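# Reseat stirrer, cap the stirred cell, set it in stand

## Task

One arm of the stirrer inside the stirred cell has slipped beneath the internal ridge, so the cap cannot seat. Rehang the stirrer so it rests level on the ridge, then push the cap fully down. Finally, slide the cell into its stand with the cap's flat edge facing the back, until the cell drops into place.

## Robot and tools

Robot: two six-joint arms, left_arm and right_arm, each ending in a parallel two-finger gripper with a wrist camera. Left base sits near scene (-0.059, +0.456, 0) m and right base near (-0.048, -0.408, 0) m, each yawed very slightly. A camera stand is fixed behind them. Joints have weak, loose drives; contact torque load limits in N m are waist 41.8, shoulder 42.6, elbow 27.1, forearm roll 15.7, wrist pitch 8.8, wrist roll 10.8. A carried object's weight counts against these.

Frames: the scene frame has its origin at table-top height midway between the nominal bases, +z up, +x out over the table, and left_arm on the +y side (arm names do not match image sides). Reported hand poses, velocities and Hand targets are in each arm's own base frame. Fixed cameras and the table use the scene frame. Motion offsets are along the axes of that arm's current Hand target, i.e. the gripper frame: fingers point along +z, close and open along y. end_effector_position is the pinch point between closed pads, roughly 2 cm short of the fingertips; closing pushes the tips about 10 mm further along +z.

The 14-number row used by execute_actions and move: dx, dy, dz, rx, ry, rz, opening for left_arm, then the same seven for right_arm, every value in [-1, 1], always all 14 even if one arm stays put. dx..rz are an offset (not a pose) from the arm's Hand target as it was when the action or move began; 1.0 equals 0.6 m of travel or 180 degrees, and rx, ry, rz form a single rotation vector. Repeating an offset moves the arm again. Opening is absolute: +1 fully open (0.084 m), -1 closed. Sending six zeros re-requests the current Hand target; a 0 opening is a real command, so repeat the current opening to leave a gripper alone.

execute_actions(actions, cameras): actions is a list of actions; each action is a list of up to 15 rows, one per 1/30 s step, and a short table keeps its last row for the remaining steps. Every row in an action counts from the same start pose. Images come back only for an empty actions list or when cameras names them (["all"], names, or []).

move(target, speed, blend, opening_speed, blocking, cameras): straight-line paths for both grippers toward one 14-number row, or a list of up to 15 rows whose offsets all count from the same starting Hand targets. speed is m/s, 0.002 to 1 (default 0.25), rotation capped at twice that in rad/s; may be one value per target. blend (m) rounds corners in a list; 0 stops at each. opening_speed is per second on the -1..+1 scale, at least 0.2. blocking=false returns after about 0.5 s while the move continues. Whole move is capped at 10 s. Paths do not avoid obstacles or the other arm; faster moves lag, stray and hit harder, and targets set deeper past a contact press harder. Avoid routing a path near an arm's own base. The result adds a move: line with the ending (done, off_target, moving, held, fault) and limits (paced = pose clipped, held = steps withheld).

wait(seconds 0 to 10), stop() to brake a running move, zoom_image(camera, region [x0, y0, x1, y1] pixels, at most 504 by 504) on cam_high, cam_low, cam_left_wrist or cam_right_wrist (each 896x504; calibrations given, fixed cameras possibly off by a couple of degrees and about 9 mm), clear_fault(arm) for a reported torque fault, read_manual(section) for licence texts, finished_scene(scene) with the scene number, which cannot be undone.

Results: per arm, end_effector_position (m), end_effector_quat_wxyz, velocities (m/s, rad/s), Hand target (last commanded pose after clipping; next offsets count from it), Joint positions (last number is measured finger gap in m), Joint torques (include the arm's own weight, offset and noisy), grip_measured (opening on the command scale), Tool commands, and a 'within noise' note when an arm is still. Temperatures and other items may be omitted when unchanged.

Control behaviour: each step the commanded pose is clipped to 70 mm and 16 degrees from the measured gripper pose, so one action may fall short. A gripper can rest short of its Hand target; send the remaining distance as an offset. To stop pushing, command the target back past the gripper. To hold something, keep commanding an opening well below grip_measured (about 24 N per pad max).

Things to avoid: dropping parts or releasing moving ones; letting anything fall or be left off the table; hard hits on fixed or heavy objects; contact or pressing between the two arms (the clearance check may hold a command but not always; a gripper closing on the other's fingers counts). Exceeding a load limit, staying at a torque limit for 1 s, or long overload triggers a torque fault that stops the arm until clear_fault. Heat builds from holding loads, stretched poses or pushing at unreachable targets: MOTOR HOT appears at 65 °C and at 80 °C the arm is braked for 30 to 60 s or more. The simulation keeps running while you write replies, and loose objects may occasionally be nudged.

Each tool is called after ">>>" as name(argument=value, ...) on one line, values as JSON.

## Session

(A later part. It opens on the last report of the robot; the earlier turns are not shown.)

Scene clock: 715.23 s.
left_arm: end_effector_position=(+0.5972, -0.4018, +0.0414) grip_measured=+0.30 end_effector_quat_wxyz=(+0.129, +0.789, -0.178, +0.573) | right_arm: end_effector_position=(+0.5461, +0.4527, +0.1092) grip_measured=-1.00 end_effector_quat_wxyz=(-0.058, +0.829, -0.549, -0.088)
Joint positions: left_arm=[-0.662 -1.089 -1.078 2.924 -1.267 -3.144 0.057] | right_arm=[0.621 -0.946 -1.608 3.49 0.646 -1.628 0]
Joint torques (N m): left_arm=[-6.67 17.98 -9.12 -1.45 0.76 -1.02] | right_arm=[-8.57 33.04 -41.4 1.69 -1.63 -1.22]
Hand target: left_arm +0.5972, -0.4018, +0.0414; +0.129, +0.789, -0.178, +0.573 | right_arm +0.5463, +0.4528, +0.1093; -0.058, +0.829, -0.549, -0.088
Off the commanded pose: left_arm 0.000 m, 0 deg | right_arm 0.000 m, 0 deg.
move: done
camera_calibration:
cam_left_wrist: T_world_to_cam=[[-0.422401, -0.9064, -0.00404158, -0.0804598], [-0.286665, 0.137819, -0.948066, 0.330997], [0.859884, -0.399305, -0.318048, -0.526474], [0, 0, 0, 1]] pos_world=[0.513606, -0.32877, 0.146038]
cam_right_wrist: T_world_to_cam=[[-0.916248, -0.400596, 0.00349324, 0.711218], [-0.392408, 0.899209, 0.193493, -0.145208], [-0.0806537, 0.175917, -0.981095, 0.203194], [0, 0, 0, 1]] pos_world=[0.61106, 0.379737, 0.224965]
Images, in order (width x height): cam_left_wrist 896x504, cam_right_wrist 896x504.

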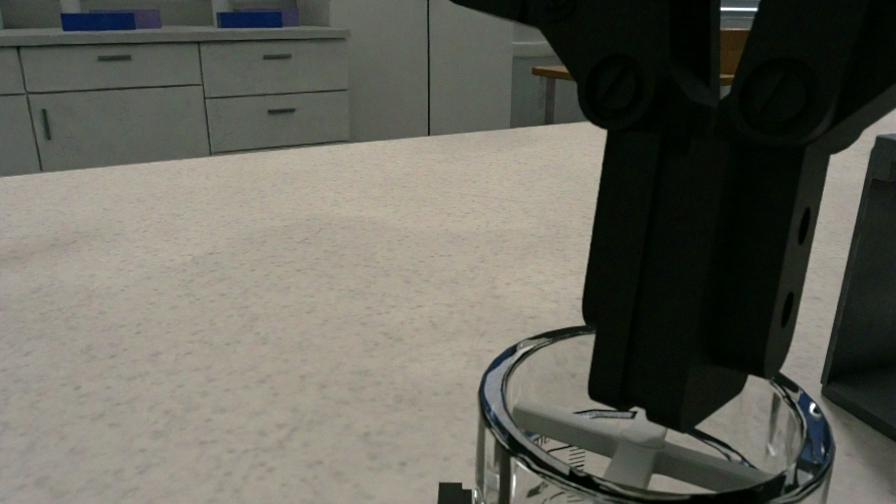

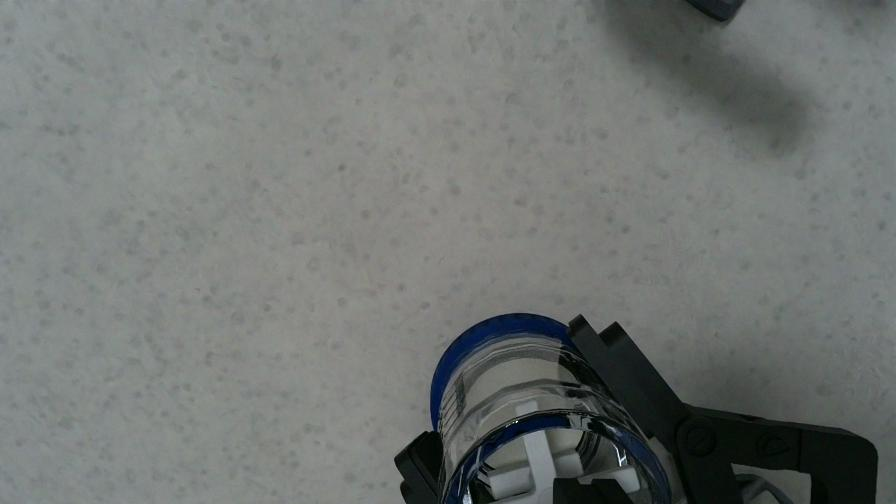

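>>> move(target=[0,0,0,0,0,0,0,0.02,0,-0.09,0,0,0,-1], speed=0.1, cameras=["cam_left_wrist","cam_right_wrist"])

>>> zoom_image(camera="cam_left_wrist", region=[440, 200, 896, 504])

>>> zoom_image(camera="cam_right_wrist", region=[400, 300, 680, 504])

Scene clock: 721.13 s.
left_arm: end_effector_position=(+0.5972, -0.4018, +0.0414) grip_measured=+0.30 end_effector_quat_wxyz=(+0.129, +0.789, -0.178, +0.573) | right_arm: end_effector_position=(+0.5553, +0.4316, +0.1595) grip_measured=-1.00 end_effector_quat_wxyz=(-0.058, +0.829, -0.549, -0.088)
Joint positions: left_arm=[-0.662 -1.089 -1.078 2.924 -1.267 -3.144 0.057] | right_arm=[0.589 -0.865 -1.592 3.463 0.714 -1.625 0]
Joint torques (N m): left_arm=[-8.02 19.17 -9.49 -1.66 -0.39 -1.06] | right_arm=[-9.98 87.84 -6.67 -2.02 1.75 0.71]
Hand target: left_arm +0.5972, -0.4018, +0.0414; +0.129, +0.789, -0.178, +0.573 | right_arm +0.5553, +0.4316, +0.1596; -0.058, +0.829, -0.549, -0.088
Off the commanded pose: left_arm 0.000 m, 0 deg | right_arm 0.000 m, 0 deg.
move: done
camera_calibration:
cam_left_wrist: T_world_to_cam=[[-0.422401, -0.9064, -0.00404158, -0.0804598], [-0.286665, 0.137819, -0.948066, 0.330997], [0.859884, -0.399305, -0.318048, -0.526474], [0, 0, 0, 1]] pos_world=[0.513606, -0.32877, 0.146038]
cam_right_wrist: T_world_to_cam=[[-0.916234, -0.40063, 0.00321697, 0.711098], [-0.392483, 0.899155, 0.193592, -0.132338], [-0.0804514, 0.176113, -0.981077, 0.256894], [0, 0, 0, 1]] pos_world=[0.620259, 0.358637, 0.275365]
Images, in order (width x height): cam_left_wrist 896x504, cam_right_wrist 896x504.

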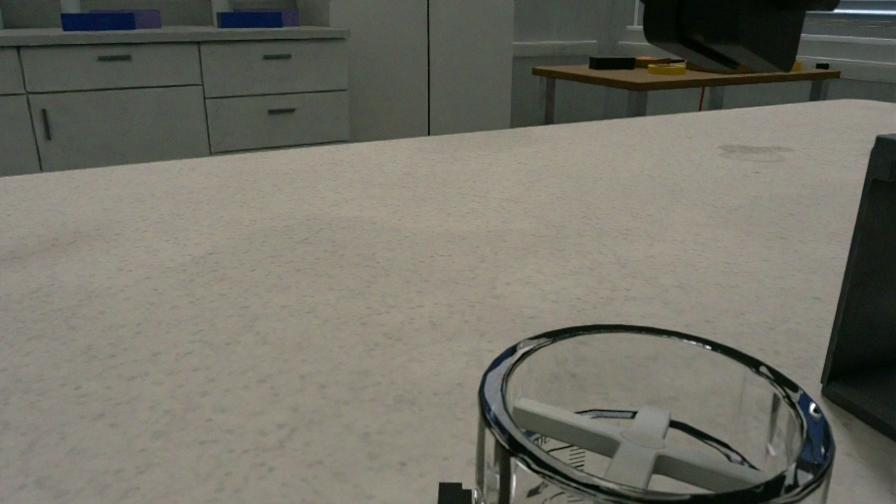

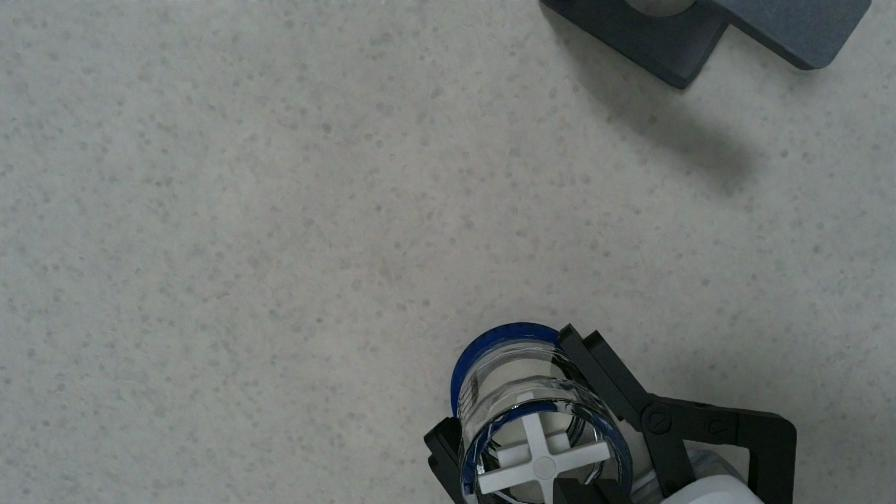

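Scaled by 1.105.

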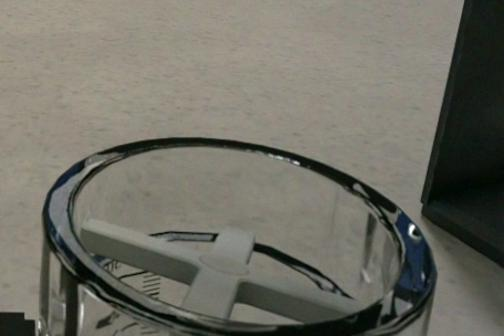

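Scaled by 1.800.

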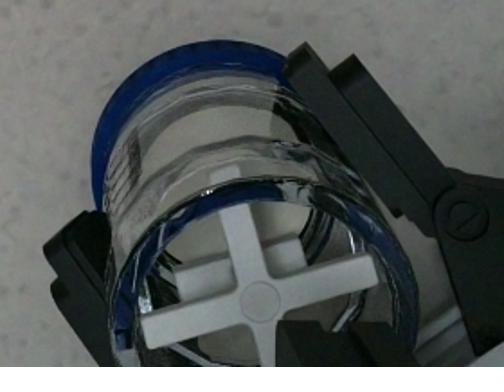

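>>> move(target=[[0,0,0,0,0,0,0,-0.0173,0,-0.0815,0,0,0,-1],[0,0,0,0,0,0,0,-0.115,0,-0.0607,0,0,0,-1]], cameras=["cam_right_wrist"])

>>> zoom_image(camera="cam_right_wrist", region=[400, 160, 620, 380])

Scene clock: 733.37 s.
left_arm: end_effector_position=(+0.5972, -0.4018, +0.0414) grip_measured=+0.30 end_effector_quat_wxyz=(+0.129, +0.789, -0.178, +0.573) | right_arm: end_effector_position=(+0.5320, +0.4866, +0.2097) grip_measured=-1.00 end_effector_quat_wxyz=(-0.058, +0.829, -0.549, -0.088)
Joint positions: left_arm=[-0.662 -1.089 -1.078 2.924 -1.267 -3.144 0.057] | right_arm=[0.672 -0.838 -1.669 3.429 0.796 -1.498 0]
Joint torques (N m): left_arm=[-7.88 19.59 -9.45 -1.43 -1.69 -1.14] | right_arm=[9.51 32.35 -46.18 -2.13 1.67 1.24]
Hand target: left_arm +0.5972, -0.4018, +0.0414; +0.129, +0.789, -0.178, +0.573 | right_arm +0.5320, +0.4867, +0.2097; -0.058, +0.829, -0.549, -0.088
Off the commanded pose: left_arm 0.000 m, 0 deg | right_arm 0.000 m, 0 deg.
move: done
camera_calibration:
cam_right_wrist: T_world_to_cam=[[-0.916281, -0.400525, 0.00310629, 0.711643], [-0.392394, 0.899183, 0.193642, -0.200716], [-0.0803516, 0.176212, -0.981067, 0.294382], [0, 0, 0, 1]] pos_world=[0.596959, 0.413637, 0.325465]
Images, in order (width x height): cam_right_wrist 896x504.

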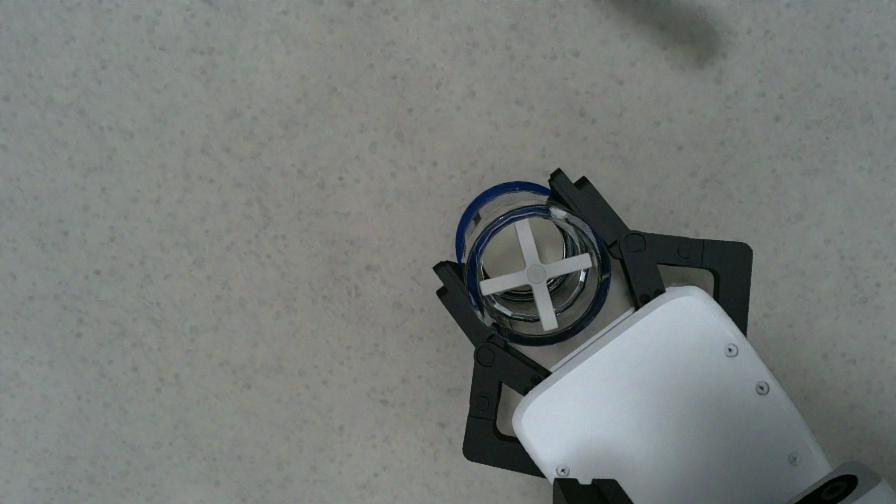

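Scaled by 2.291.

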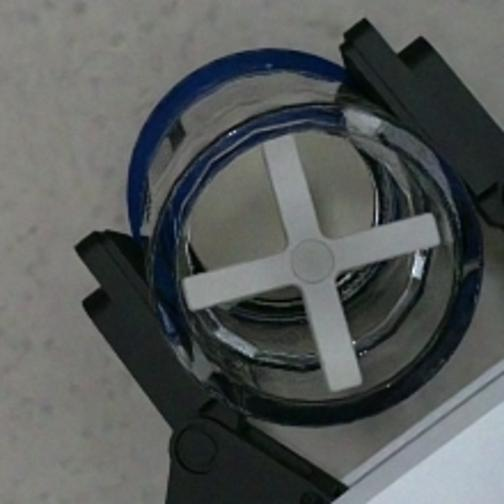

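>>> move(target=[[0,0,0,0,0,0,0,0.0539,-0.0115,0.0305,-0.161,-0.0306,-0.561,-0.62],[0,0,0,0,0,0,0,0.0747,-0.0115,0.1283,-0.161,-0.0306,-0.561,-0.62]], speed=[0.25,0.08], cameras=["cam_right_wrist","cam_left_wrist","cam_low"])

>>> zoom_image(camera="cam_right_wrist", region=[396, 264, 756, 504])

Scene clock: 797.80 s.
left_arm: end_effector_position=(+0.5972, -0.4018, +0.0414) grip_measured=+0.30 end_effector_quat_wxyz=(+0.129, +0.789, -0.178, +0.573) | right_arm: end_effector_position=(+0.5490, +0.4638, +0.1250) grip_measured=-0.64 end_effector_quat_wxyz=(+0.056, +0.931, +0.320, -0.164)
Joint positions: left_arm=[-0.662 -1.089 -1.078 2.924 -1.267 -3.144 0.057] | right_arm=[0.697 -1.251 -2.187 3.155 1.284 -3.113 0.016]
Joint torques (N m): left_arm=[-7.98 19.62 -9.88 -1.31 -2.52 -1.17] | right_arm=[11.55 38.4 -46.12 0.91 -1.23 -1.2]
Hand target: left_arm +0.5972, -0.4018, +0.0414; +0.129, +0.789, -0.178, +0.573 | right_arm +0.5491, +0.4639, +0.1250; +0.056, +0.931, +0.320, -0.164
Off the commanded pose: left_arm 0.000 m, 0 deg | right_arm 0.000 m, 0 deg.
move: done
camera_calibration:
cam_left_wrist: T_world_to_cam=[[-0.422401, -0.9064, -0.00404158, -0.0804598], [-0.286665, 0.137819, -0.948066, 0.330997], [0.859884, -0.399305, -0.318048, -0.526474], [0, 0, 0, 1]] pos_world=[0.513606, -0.32877, 0.146038]
cam_right_wrist: T_world_to_cam=[[0.624236, -0.781236, -0.0000063626, 0.0495645], [-0.738662, -0.59022, 0.325605, 0.707324], [-0.254378, -0.20325, -0.945506, 0.483753], [0, 0, 0, 1]] pos_world=[0.61459, 0.554521, 0.227083]
Images, in order (width x height): cam_low 896x504, cam_left_wrist 896x504, cam_right_wrist 896x504.

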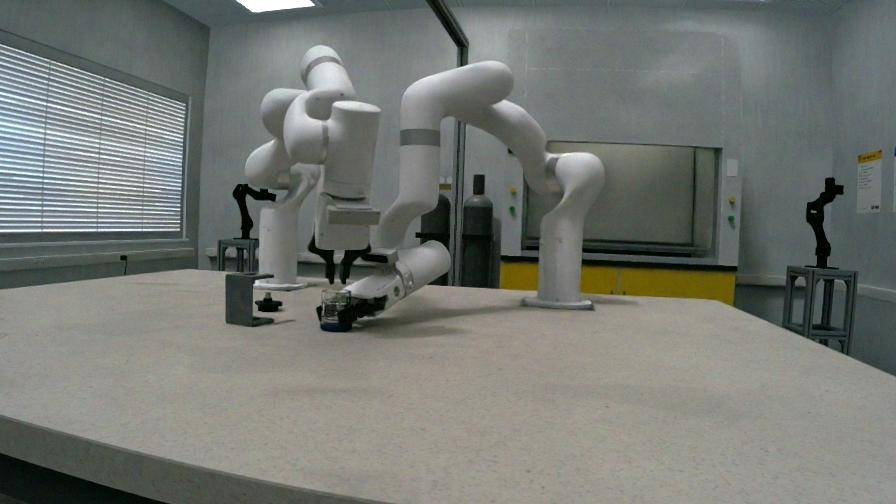

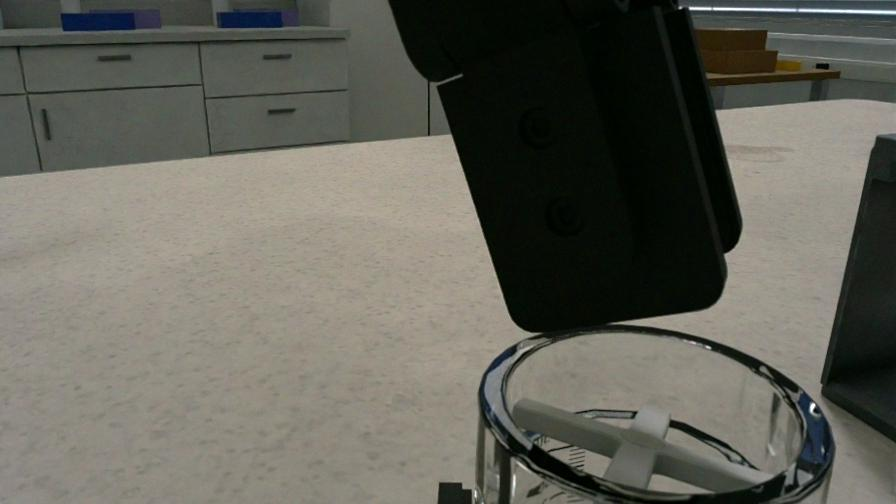

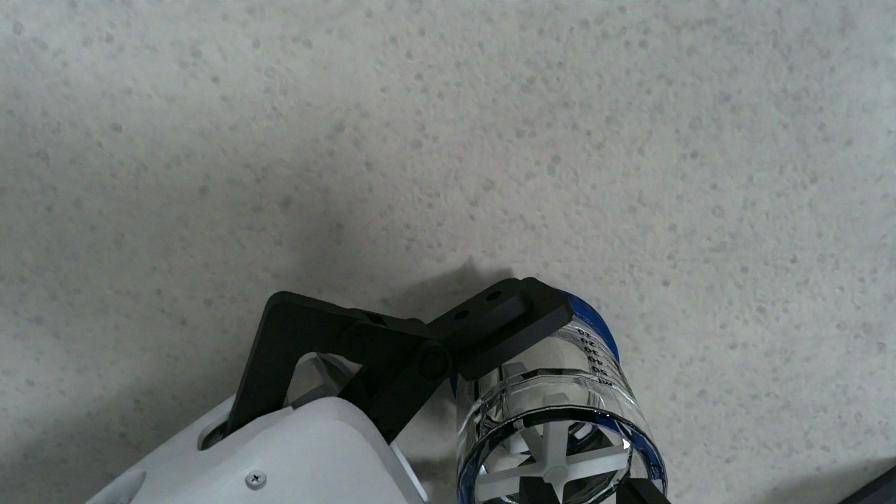

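Scaled by 1.400.

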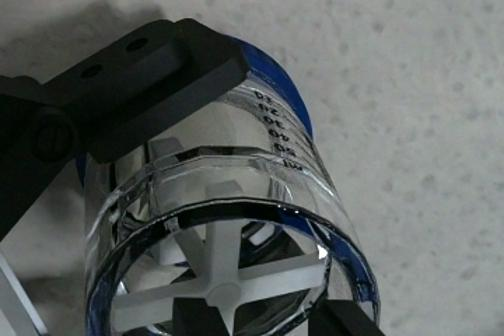

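>>> move(target=[[0,0,0,0,0,0,0,0.0177,0.0025,0.0486,0,0,0,-0.62]], speed=[0.04], cameras=["cam_right_wrist","cam_left_wrist"])

>>> zoom_image(camera="cam_right_wrist", region=[396, 264, 756, 504])

Scene clock: 808.53 s.
left_arm: end_effector_position=(+0.5972, -0.4018, +0.0414) grip_measured=+0.30 end_effector_quat_wxyz=(+0.129, +0.789, -0.178, +0.573) | right_arm: end_effector_position=(+0.5503, +0.4630, +0.0951) grip_measured=-0.64 end_effector_quat_wxyz=(+0.056, +0.931, +0.320, -0.163)
Joint positions: left_arm=[-0.662 -1.089 -1.078 2.924 -1.267 -3.144 0.057] | right_arm=[0.695 -1.292 -2.195 3.154 1.249 -3.115 0.016]
Joint torques (N m): left_arm=[-7.08 18.96 -9.76 -1.35 -2.19 -1.15] | right_arm=[-9.46 21.19 -25.03 -2.8 -2.31 -1.19]
Hand target: left_arm +0.5972, -0.4018, +0.0414; +0.129, +0.789, -0.178, +0.573 | right_arm +0.5500, +0.4627, +0.0940; +0.056, +0.931, +0.320, -0.164
Off the commanded pose: left_arm 0.000 m, 0 deg | right_arm 0.001 m, 0 deg.
move: done
camera_calibration:
cam_left_wrist: T_world_to_cam=[[-0.422413, -0.906394, -0.00408108, -0.080446], [-0.286647, 0.137857, -0.948066, 0.331001], [0.859884, -0.399305, -0.318048, -0.526474], [0, 0, 0, 1]] pos_world=[0.513606, -0.32877, 0.146038]
cam_right_wrist: T_world_to_cam=[[0.624221, -0.781248, -0.000017044, 0.0481144], [-0.739054, -0.590514, 0.32418, 0.717899], [-0.253275, -0.202347, -0.945995, 0.454665], [0, 0, 0, 1]] pos_world=[0.615687, 0.553519, 0.197383]
Images, in order (width x height): cam_left_wrist 896x504, cam_right_wrist 896x504.

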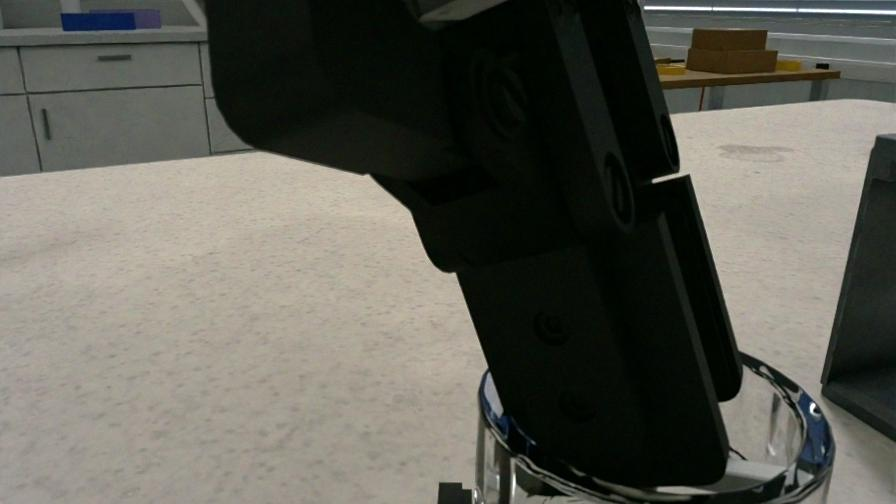

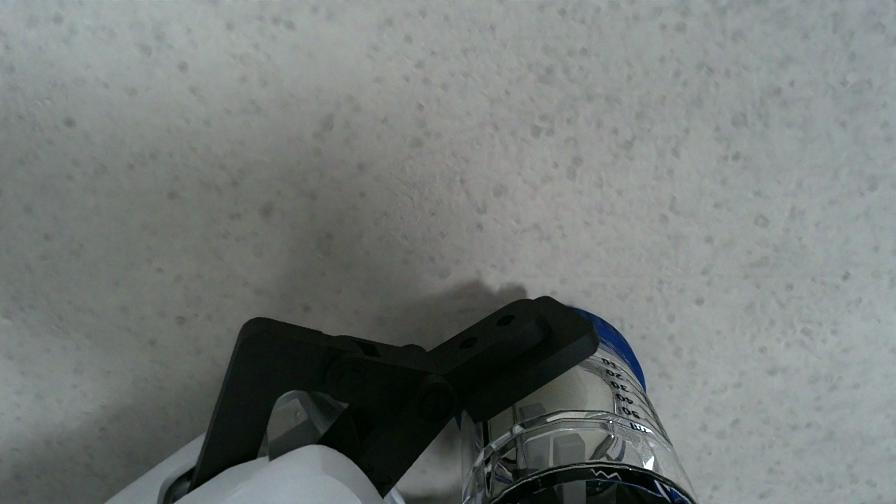

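Scaled by 1.400.

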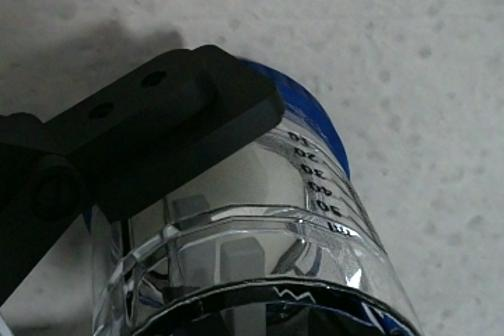

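>>> move(target=[[0,0,0,0,0,0,0,-0.0005,0,-0.0014,0,0,0,-1],[0,0,0,0,0,0,0,-0.01,0,-0.0275,0,0,0,-1],[0,0,0,0,0,0,0,-0.0148,0,-0.0407,0,0,0,-1]], speed=[0.03,0.02,0.02], opening_speed=0.4, cameras=["cam_right_wrist","cam_left_wrist"])

>>> zoom_image(camera="cam_left_wrist", region=[440, 200, 896, 504])

>>> zoom_image(camera="cam_right_wrist", region=[396, 264, 756, 504])

Scene clock: 816.87 s.
left_arm: end_effector_position=(+0.5972, -0.4018, +0.0414) grip_measured=+0.30 end_effector_quat_wxyz=(+0.129, +0.789, -0.178, +0.573) | right_arm: end_effector_position=(+0.5500, +0.4627, +0.1199) grip_measured=-1.00 end_effector_quat_wxyz=(+0.056, +0.931, +0.320, -0.164)
Joint positions: left_arm=[-0.662 -1.089 -1.078 2.924 -1.267 -3.144 0.057] | right_arm=[0.695 -1.257 -2.187 3.154 1.278 -3.115 0]
Joint torques (N m): left_arm=[-7.45 19.04 -9.89 -1.2 0.7 -1.09] | right_arm=[-9.13 99.86 -7.52 -1.71 2.23 0.65]
Hand target: left_arm +0.5972, -0.4018, +0.0414; +0.129, +0.789, -0.178, +0.573 | right_arm +0.5500, +0.4627, +0.1200; +0.056, +0.931, +0.320, -0.164
Off the commanded pose: left_arm 0.000 m, 0 deg | right_arm 0.000 m, 0 deg.
move: done
camera_calibration:
cam_left_wrist: T_world_to_cam=[[-0.422413, -0.906394, -0.00408108, -0.080446], [-0.286647, 0.137857, -0.948066, 0.331001], [0.859884, -0.399305, -0.318048, -0.526474], [0, 0, 0, 1]] pos_world=[0.513606, -0.32877, 0.146038]
cam_right_wrist: T_world_to_cam=[[0.624186, -0.781276, -0.0000002177, 0.0481321], [-0.738743, -0.590205, 0.325449, 0.709117], [-0.254265, -0.20314, -0.94556, 0.478938], [0, 0, 0, 1]] pos_world=[0.615589, 0.553421, 0.222083]
Images, in order (width x height): cam_left_wrist 896x504, cam_right_wrist 896x504.

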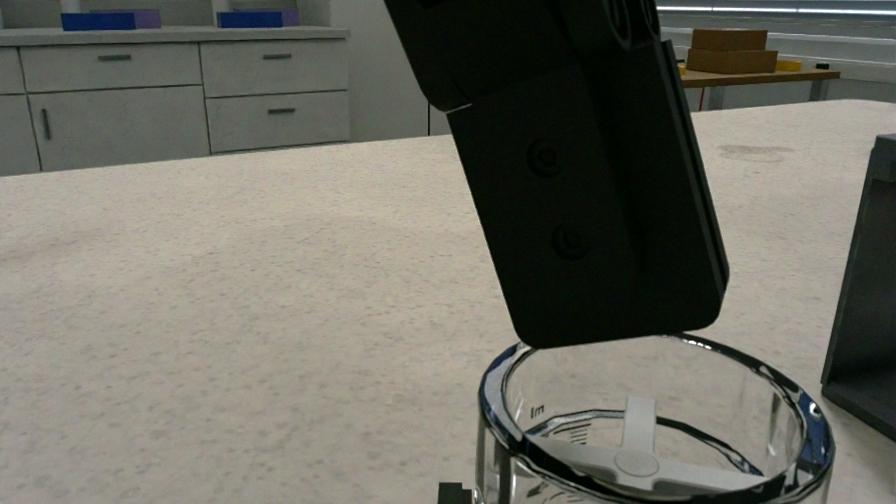

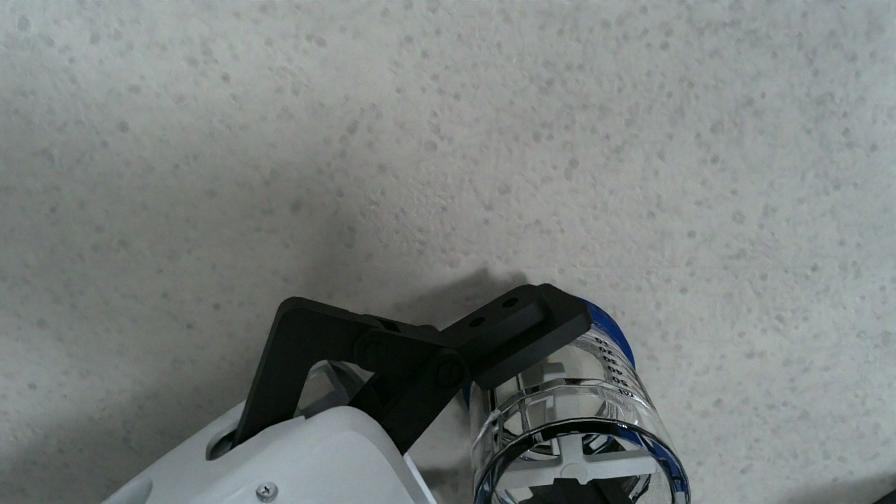

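Scaled by 1.105.

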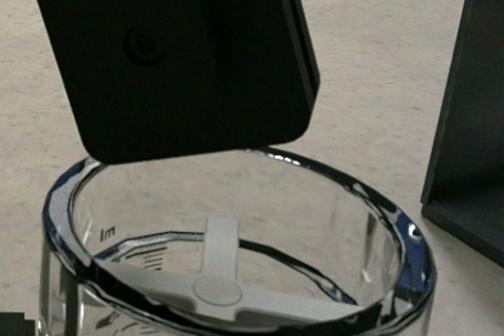

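Scaled by 1.400.

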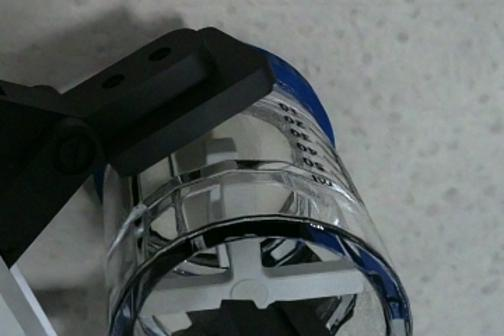

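>>> move(target=[[0,0,0,0,0,0,0,-0.0285,0,-0.078,0,0,0,-1],[0,0,0,0,0,0,0,-0.1387,0.0458,-0.0382,-0.0043,0.1108,-0.0228,-1]], speed=0.2, cameras=["cam_right_wrist"])

>>> zoom_image(camera="cam_right_wrist", region=[370, 150, 590, 370])

Scene clock: 833.73 s.
left_arm: end_effector_position=(+0.5972, -0.4018, +0.0414) grip_measured=+0.30 end_effector_quat_wxyz=(+0.129, +0.789, -0.178, +0.573) | right_arm: end_effector_position=(+0.5115, +0.3977, +0.1699) grip_measured=-1.00 end_effector_quat_wxyz=(+0.000, +0.933, +0.359, +0.000)
Joint positions: left_arm=[-0.662 -1.089 -1.078 2.924 -1.267 -3.144 0.057] | right_arm=[0.661 -0.742 -1.422 3.141 0.68 -3.216 0]
Joint torques (N m): left_arm=[-7.34 19.6 -9.74 -1.38 1.04 -1.01] | right_arm=[-10.24 82.42 -6.8 1.09 -1.72 -1.28]
Hand target: left_arm +0.5972, -0.4018, +0.0414; +0.129, +0.789, -0.178, +0.573 | right_arm +0.5114, +0.3977, +0.1699; +0.000, +0.933, +0.359, +0.000
Off the commanded pose: left_arm 0.000 m, 0 deg | right_arm 0.000 m, 0 deg.
move: done
camera_calibration:
cam_right_wrist: T_world_to_cam=[[0.678451, -0.734631, 0.00471127, -0.0257109], [-0.734481, -0.678421, -0.0167964, 0.717058], [0.0155354, 0.00793521, -0.999848, 0.290433], [0, 0, 0, 1]] pos_world=[0.539597, 0.465274, 0.302554]
Images, in order (width x height): cam_right_wrist 896x504.

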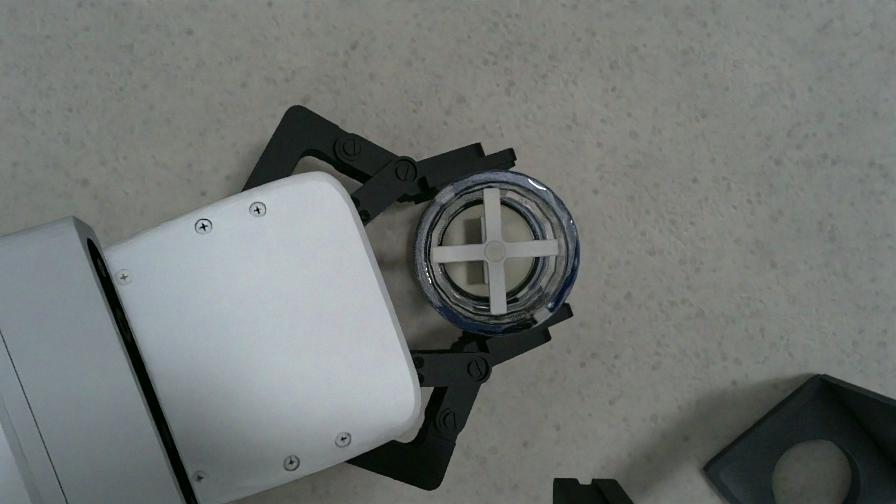

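Scaled by 2.291.

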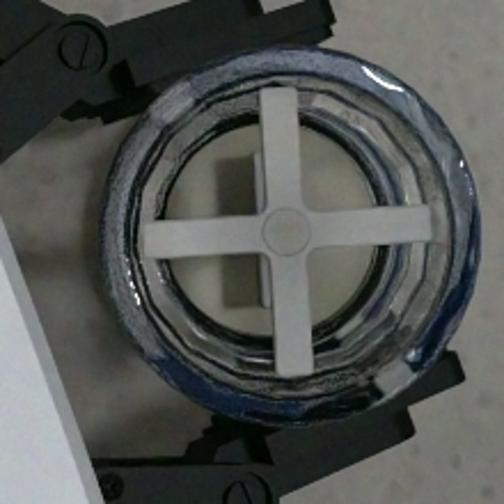

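>>> move(target=[[0,0,0,0,0,0,0,-0.166,0.289,-0.117,0,0,0,-0.4]], cameras=["cam_right_wrist"])

>>> zoom_image(camera="cam_right_wrist", region=[300, 100, 620, 400])

Scene clock: 853.93 s.
left_arm: end_effector_position=(+0.5972, -0.4018, +0.0414) grip_measured=+0.30 end_effector_quat_wxyz=(+0.129, +0.789, -0.178, +0.573) | right_arm: end_effector_position=(+0.5539, +0.2023, +0.2401) grip_measured=-0.42 end_effector_quat_wxyz=(+0.000, +0.933, +0.359, +0.000)
Joint positions: left_arm=[-0.662 -1.089 -1.078 2.924 -1.267 -3.144 0.057] | right_arm=[0.35 -0.521 -1.25 3.141 0.729 -3.526 0.026]
Joint torques (N m): left_arm=[-7.6 19.24 -9.89 -1.39 1.03 -1.11] | right_arm=[-8.69 73.54 -7.3 1.42 1.66 -1.14]
Hand target: left_arm +0.5972, -0.4018, +0.0414; +0.129, +0.789, -0.178, +0.573 | right_arm +0.5539, +0.2023, +0.2401; +0.000, +0.933, +0.359, +0.000
Off the commanded pose: left_arm 0.000 m, 0 deg | right_arm 0.000 m, 0 deg.
move: done
camera_calibration:
cam_right_wrist: T_world_to_cam=[[0.678501, -0.734584, 0.00471195, -0.198397], [-0.734435, -0.678471, -0.0167966, 0.616802], [0.0155355, 0.00793591, -0.999848, 0.361514], [0, 0, 0, 1]] pos_world=[0.581997, 0.269874, 0.372754]
Images, in order (width x height): cam_right_wrist 896x504.

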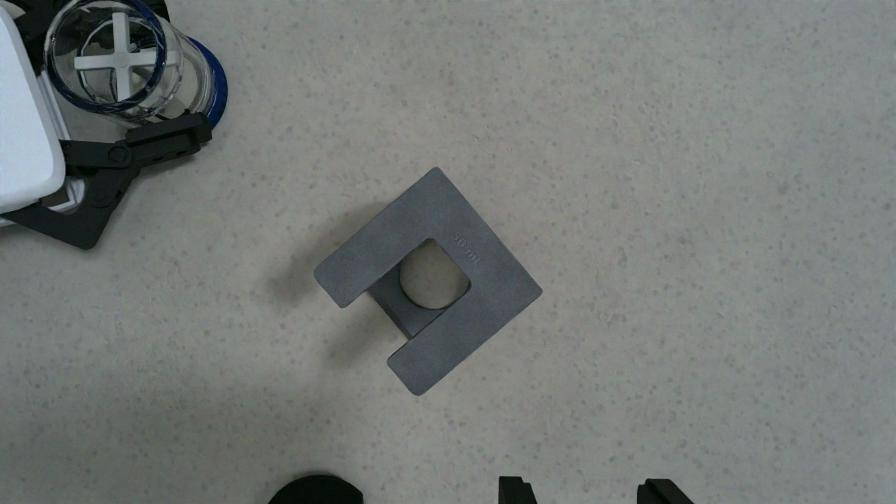

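Scaled by 1.575.

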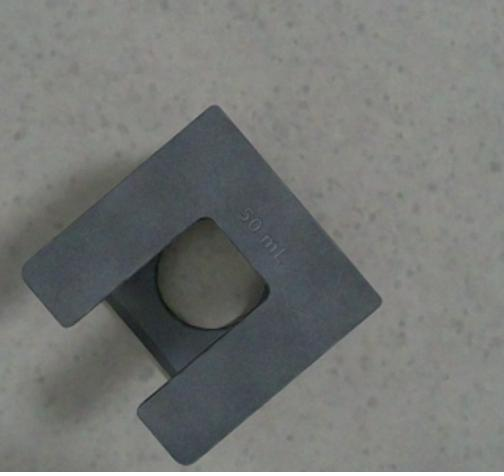

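>>> move(target=[[0,0,0,0,0,0,0,-0.1457,-0.1693,0.15,0,0,0,-0.4],[0,0,0,0,0,0,0,-0.1457,-0.1693,0.301,0,0,0,-0.4],[0,0,0,0,0,0,0,-0.1457,-0.1693,0.301,0,0,0,-1],[0,0,0,0,0,0,0,-0.1457,-0.1693,0.1,0,0,0,-1]], speed=[0.25,0.1,0.1,0.15], opening_speed=0.5, cameras=["cam_right_wrist","cam_low"])

>>> zoom_image(camera="cam_low", region=[210, 200, 330, 320])

Scene clock: 875.63 s.
left_arm: end_effector_position=(+0.5972, -0.4018, +0.0414) grip_measured=+0.30 end_effector_quat_wxyz=(+0.129, +0.789, -0.178, +0.573) | right_arm: end_effector_position=(+0.4209, +0.2190, +0.1801) grip_measured=-0.70 end_effector_quat_wxyz=(+0.000, +0.933, +0.359, +0.000)
Joint positions: left_arm=[-0.662 -1.089 -1.078 2.924 -1.267 -3.144 0.057] | right_arm=[0.48 -0.367 -0.863 3.141 0.496 -3.397 0.013]
Joint torques (N m): left_arm=[-6.23 19.67 -9.88 -1.03 1.05 -1.08] | right_arm=[9.57 62.42 -40.79 1.18 1.75 -0.62]
Hand target: left_arm +0.5972, -0.4018, +0.0414; +0.129, +0.789, -0.178, +0.573 | right_arm +0.4209, +0.2190, +0.1801; +0.000, +0.933, +0.359, +0.000
Off the commanded pose: left_arm 0.000 m, 0 deg | right_arm 0.000 m, 0 deg.
move: done
camera_calibration:
cam_right_wrist: T_world_to_cam=[[0.678451, -0.73463, 0.00471689, -0.0955719], [-0.734483, -0.678423, -0.0166551, 0.529408], [0.0154354, 0.00783522, -0.99985, 0.303531], [0, 0, 0, 1]] pos_world=[0.448997, 0.286574, 0.312754]
Images, in order (width x height): cam_low 896x504, cam_right_wrist 896x504.

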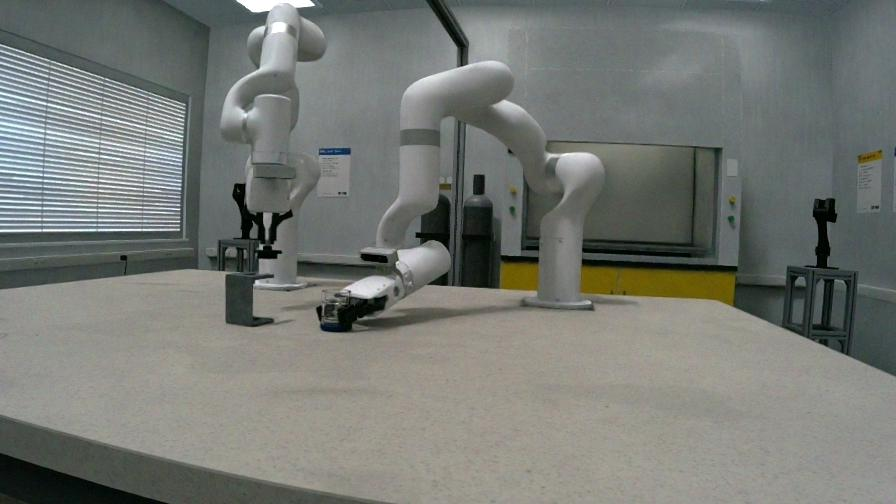

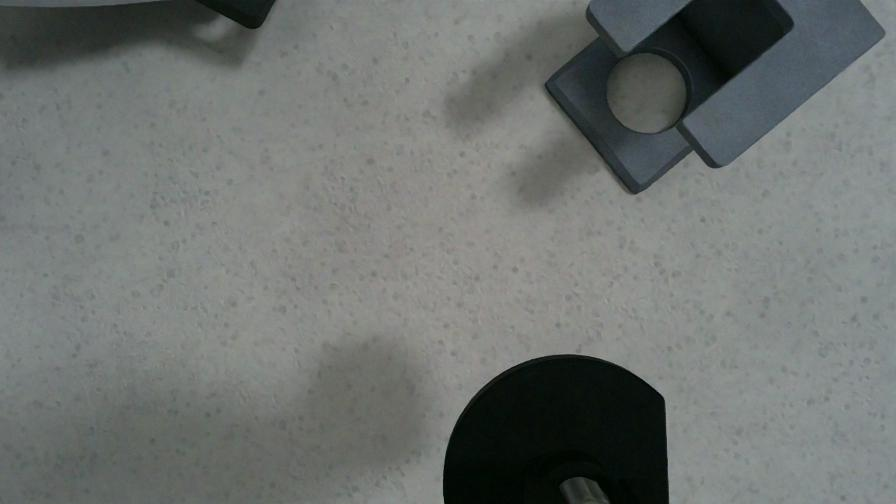

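Scaled by 4.200.

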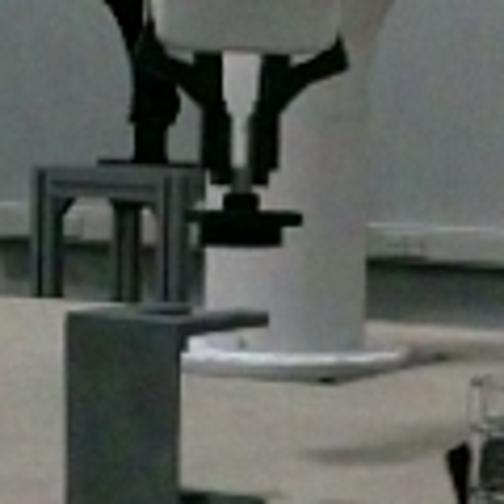

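>>> move(target=[[0,0,0,0,0,0,0,0,0,-0.1,0,0,0,-1],[0,0,0,0,0,0,0,0.4222,-0.1502,-0.1,0,0,-0.111,-1],[0,0,0,0,0,0,0,0.4222,-0.1502,0.0417,0,0,-0.111,-1]], speed=[0.2,0.25,0.1], cameras=["cam_right_wrist","cam_left_wrist","cam_low"])

>>> zoom_image(camera="cam_low", region=[280, 230, 400, 350])

Scene clock: 900.37 s.
left_arm: end_effector_position=(+0.5972, -0.4018, +0.0414) grip_measured=+0.30 end_effector_quat_wxyz=(+0.129, +0.789, -0.178, +0.573) | right_arm: end_effector_position=(+0.5483, +0.4557, +0.1551) grip_measured=-0.70 end_effector_quat_wxyz=(+0.000, +0.857, +0.516, +0.000)
Joint positions: left_arm=[-0.662 -1.089 -1.078 2.924 -1.267 -3.144 0.057] | right_arm=[0.693 -0.915 -1.683 3.142 0.768 -3.532 0.013]
Joint torques (N m): left_arm=[-5.87 19.49 -10 -1.16 1.04 -1.1] | right_arm=[8.89 34.16 -15.04 0.82 -1.65 -0.96]
Hand target: left_arm +0.5972, -0.4018, +0.0414; +0.129, +0.789, -0.178, +0.573 | right_arm +0.5483, +0.4557, +0.1551; +0.000, +0.857, +0.516, +0.000
Off the commanded pose: left_arm 0.000 m, 0 deg | right_arm 0.000 m, 0 deg.
move: done
camera_calibration:
cam_left_wrist: T_world_to_cam=[[-0.422401, -0.9064, -0.00404158, -0.0804598], [-0.286665, 0.137819, -0.948066, 0.330997], [0.859884, -0.399305, -0.318048, -0.526474], [0, 0, 0, 1]] pos_world=[0.513606, -0.32877, 0.146038]
cam_right_wrist: T_world_to_cam=[[0.888624, -0.458612, 0.00462781, -0.249007], [-0.458484, -0.888545, -0.0167139, 0.727609], [0.0117772, 0.0127306, -0.99985, 0.274482], [0, 0, 0, 1]] pos_world=[0.551638, 0.528821, 0.287754]
Images, in order (width x height): cam_low 896x504, cam_left_wrist 896x504, cam_right_wrist 896x504.

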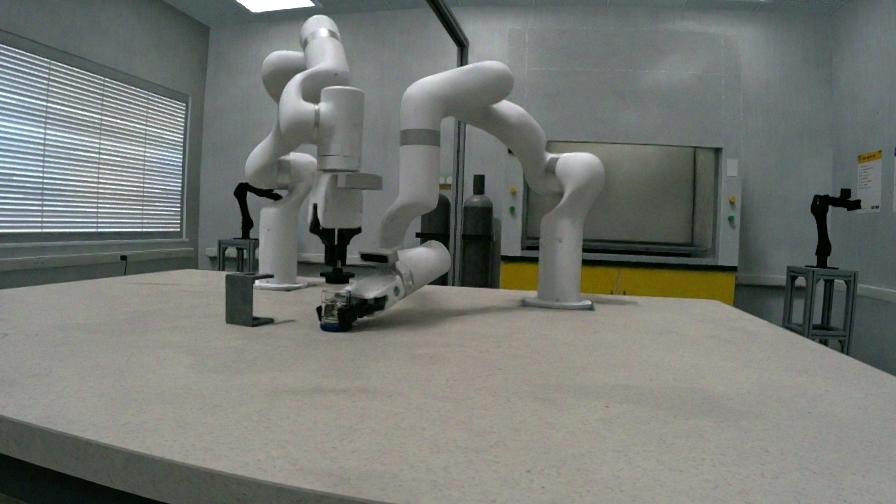

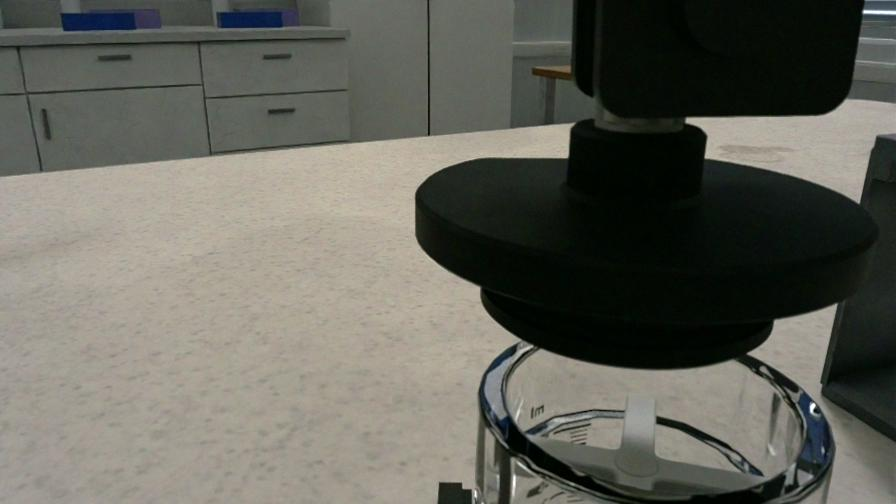

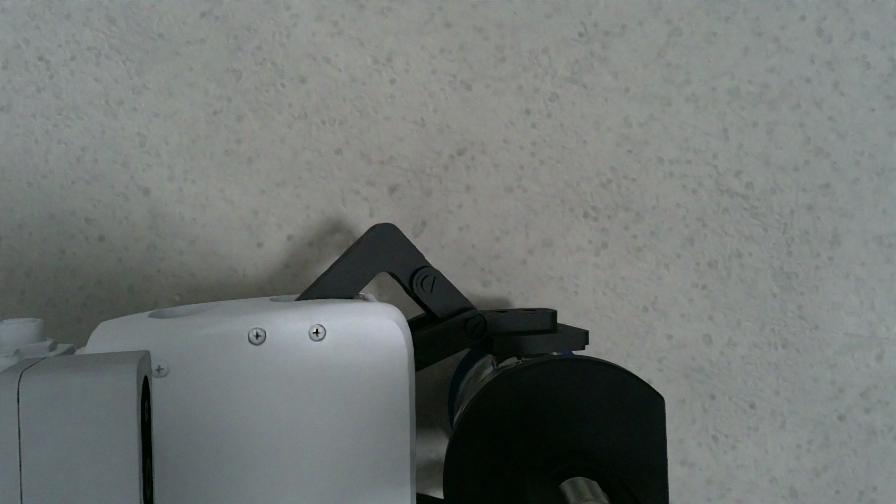

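Scaled by 4.200.

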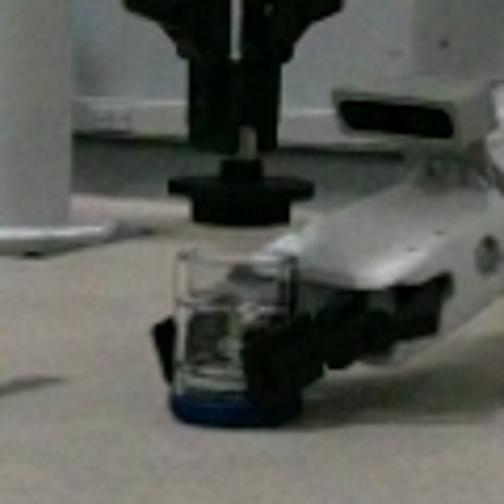

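>>> move(target=[0,0,0,0,0,0,0,-0.0113,-0.0048,0.01,0,0,0,-1], speed=0.05, cameras=["cam_left_wrist","cam_low"])

>>> zoom_image(camera="cam_low", region=[300, 260, 380, 340])

>>> zoom_image(camera="cam_left_wrist", region=[400, 100, 896, 504])

Scene clock: 911.87 s.
left_arm: end_effector_position=(+0.5972, -0.4018, +0.0414) grip_measured=+0.30 end_effector_quat_wxyz=(+0.129, +0.789, -0.178, +0.573) | right_arm: end_effector_position=(+0.5426, +0.4511, +0.1491) grip_measured=-0.70 end_effector_quat_wxyz=(+0.000, +0.857, +0.516, +0.000)
Joint positions: left_arm=[-0.662 -1.089 -1.078 2.924 -1.267 -3.144 0.057] | right_arm=[0.694 -0.905 -1.65 3.142 0.745 -3.532 0.013]
Joint torques (N m): left_arm=[-7.71 19.6 -10.55 -1.27 1.01 -1.12] | right_arm=[9.67 92.14 -6.7 -0.95 -1.65 0.59]
Hand target: left_arm +0.5972, -0.4018, +0.0414; +0.129, +0.789, -0.178, +0.573 | right_arm +0.5426, +0.4511, +0.1491; +0.000, +0.857, +0.516, +0.000
Off the commanded pose: left_arm 0.000 m, 0 deg | right_arm 0.000 m, 0 deg.
move: done
camera_calibration:
cam_left_wrist: T_world_to_cam=[[-0.422401, -0.9064, -0.00404158, -0.0804598], [-0.286665, 0.137819, -0.948066, 0.330997], [0.859884, -0.399305, -0.318048, -0.526474], [0, 0, 0, 1]] pos_world=[0.513606, -0.32877, 0.146038]
Images, in order (width x height): cam_low 896x504, cam_left_wrist 896x504.

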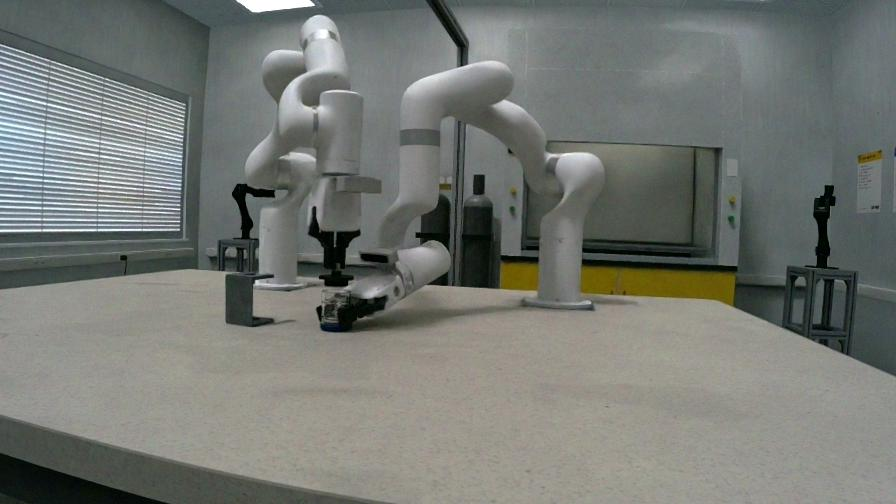

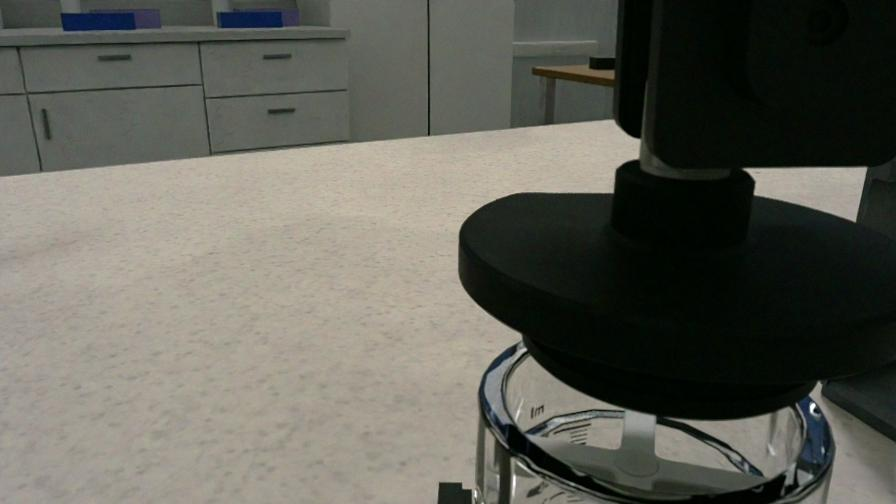

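Scaled by 6.300.

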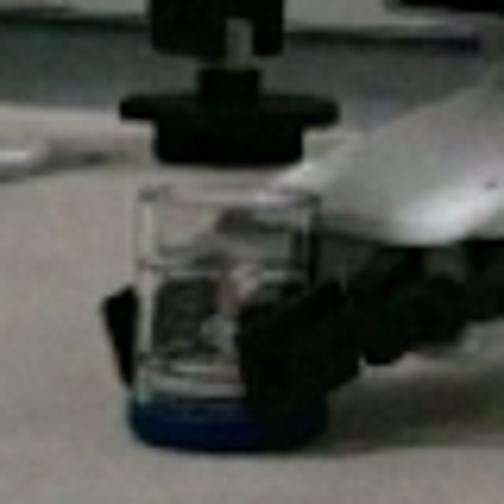

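Scaled by 1.016.

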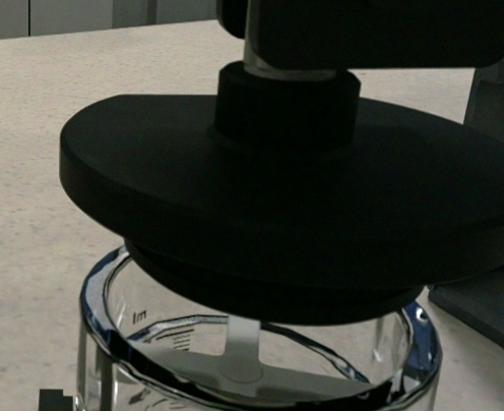

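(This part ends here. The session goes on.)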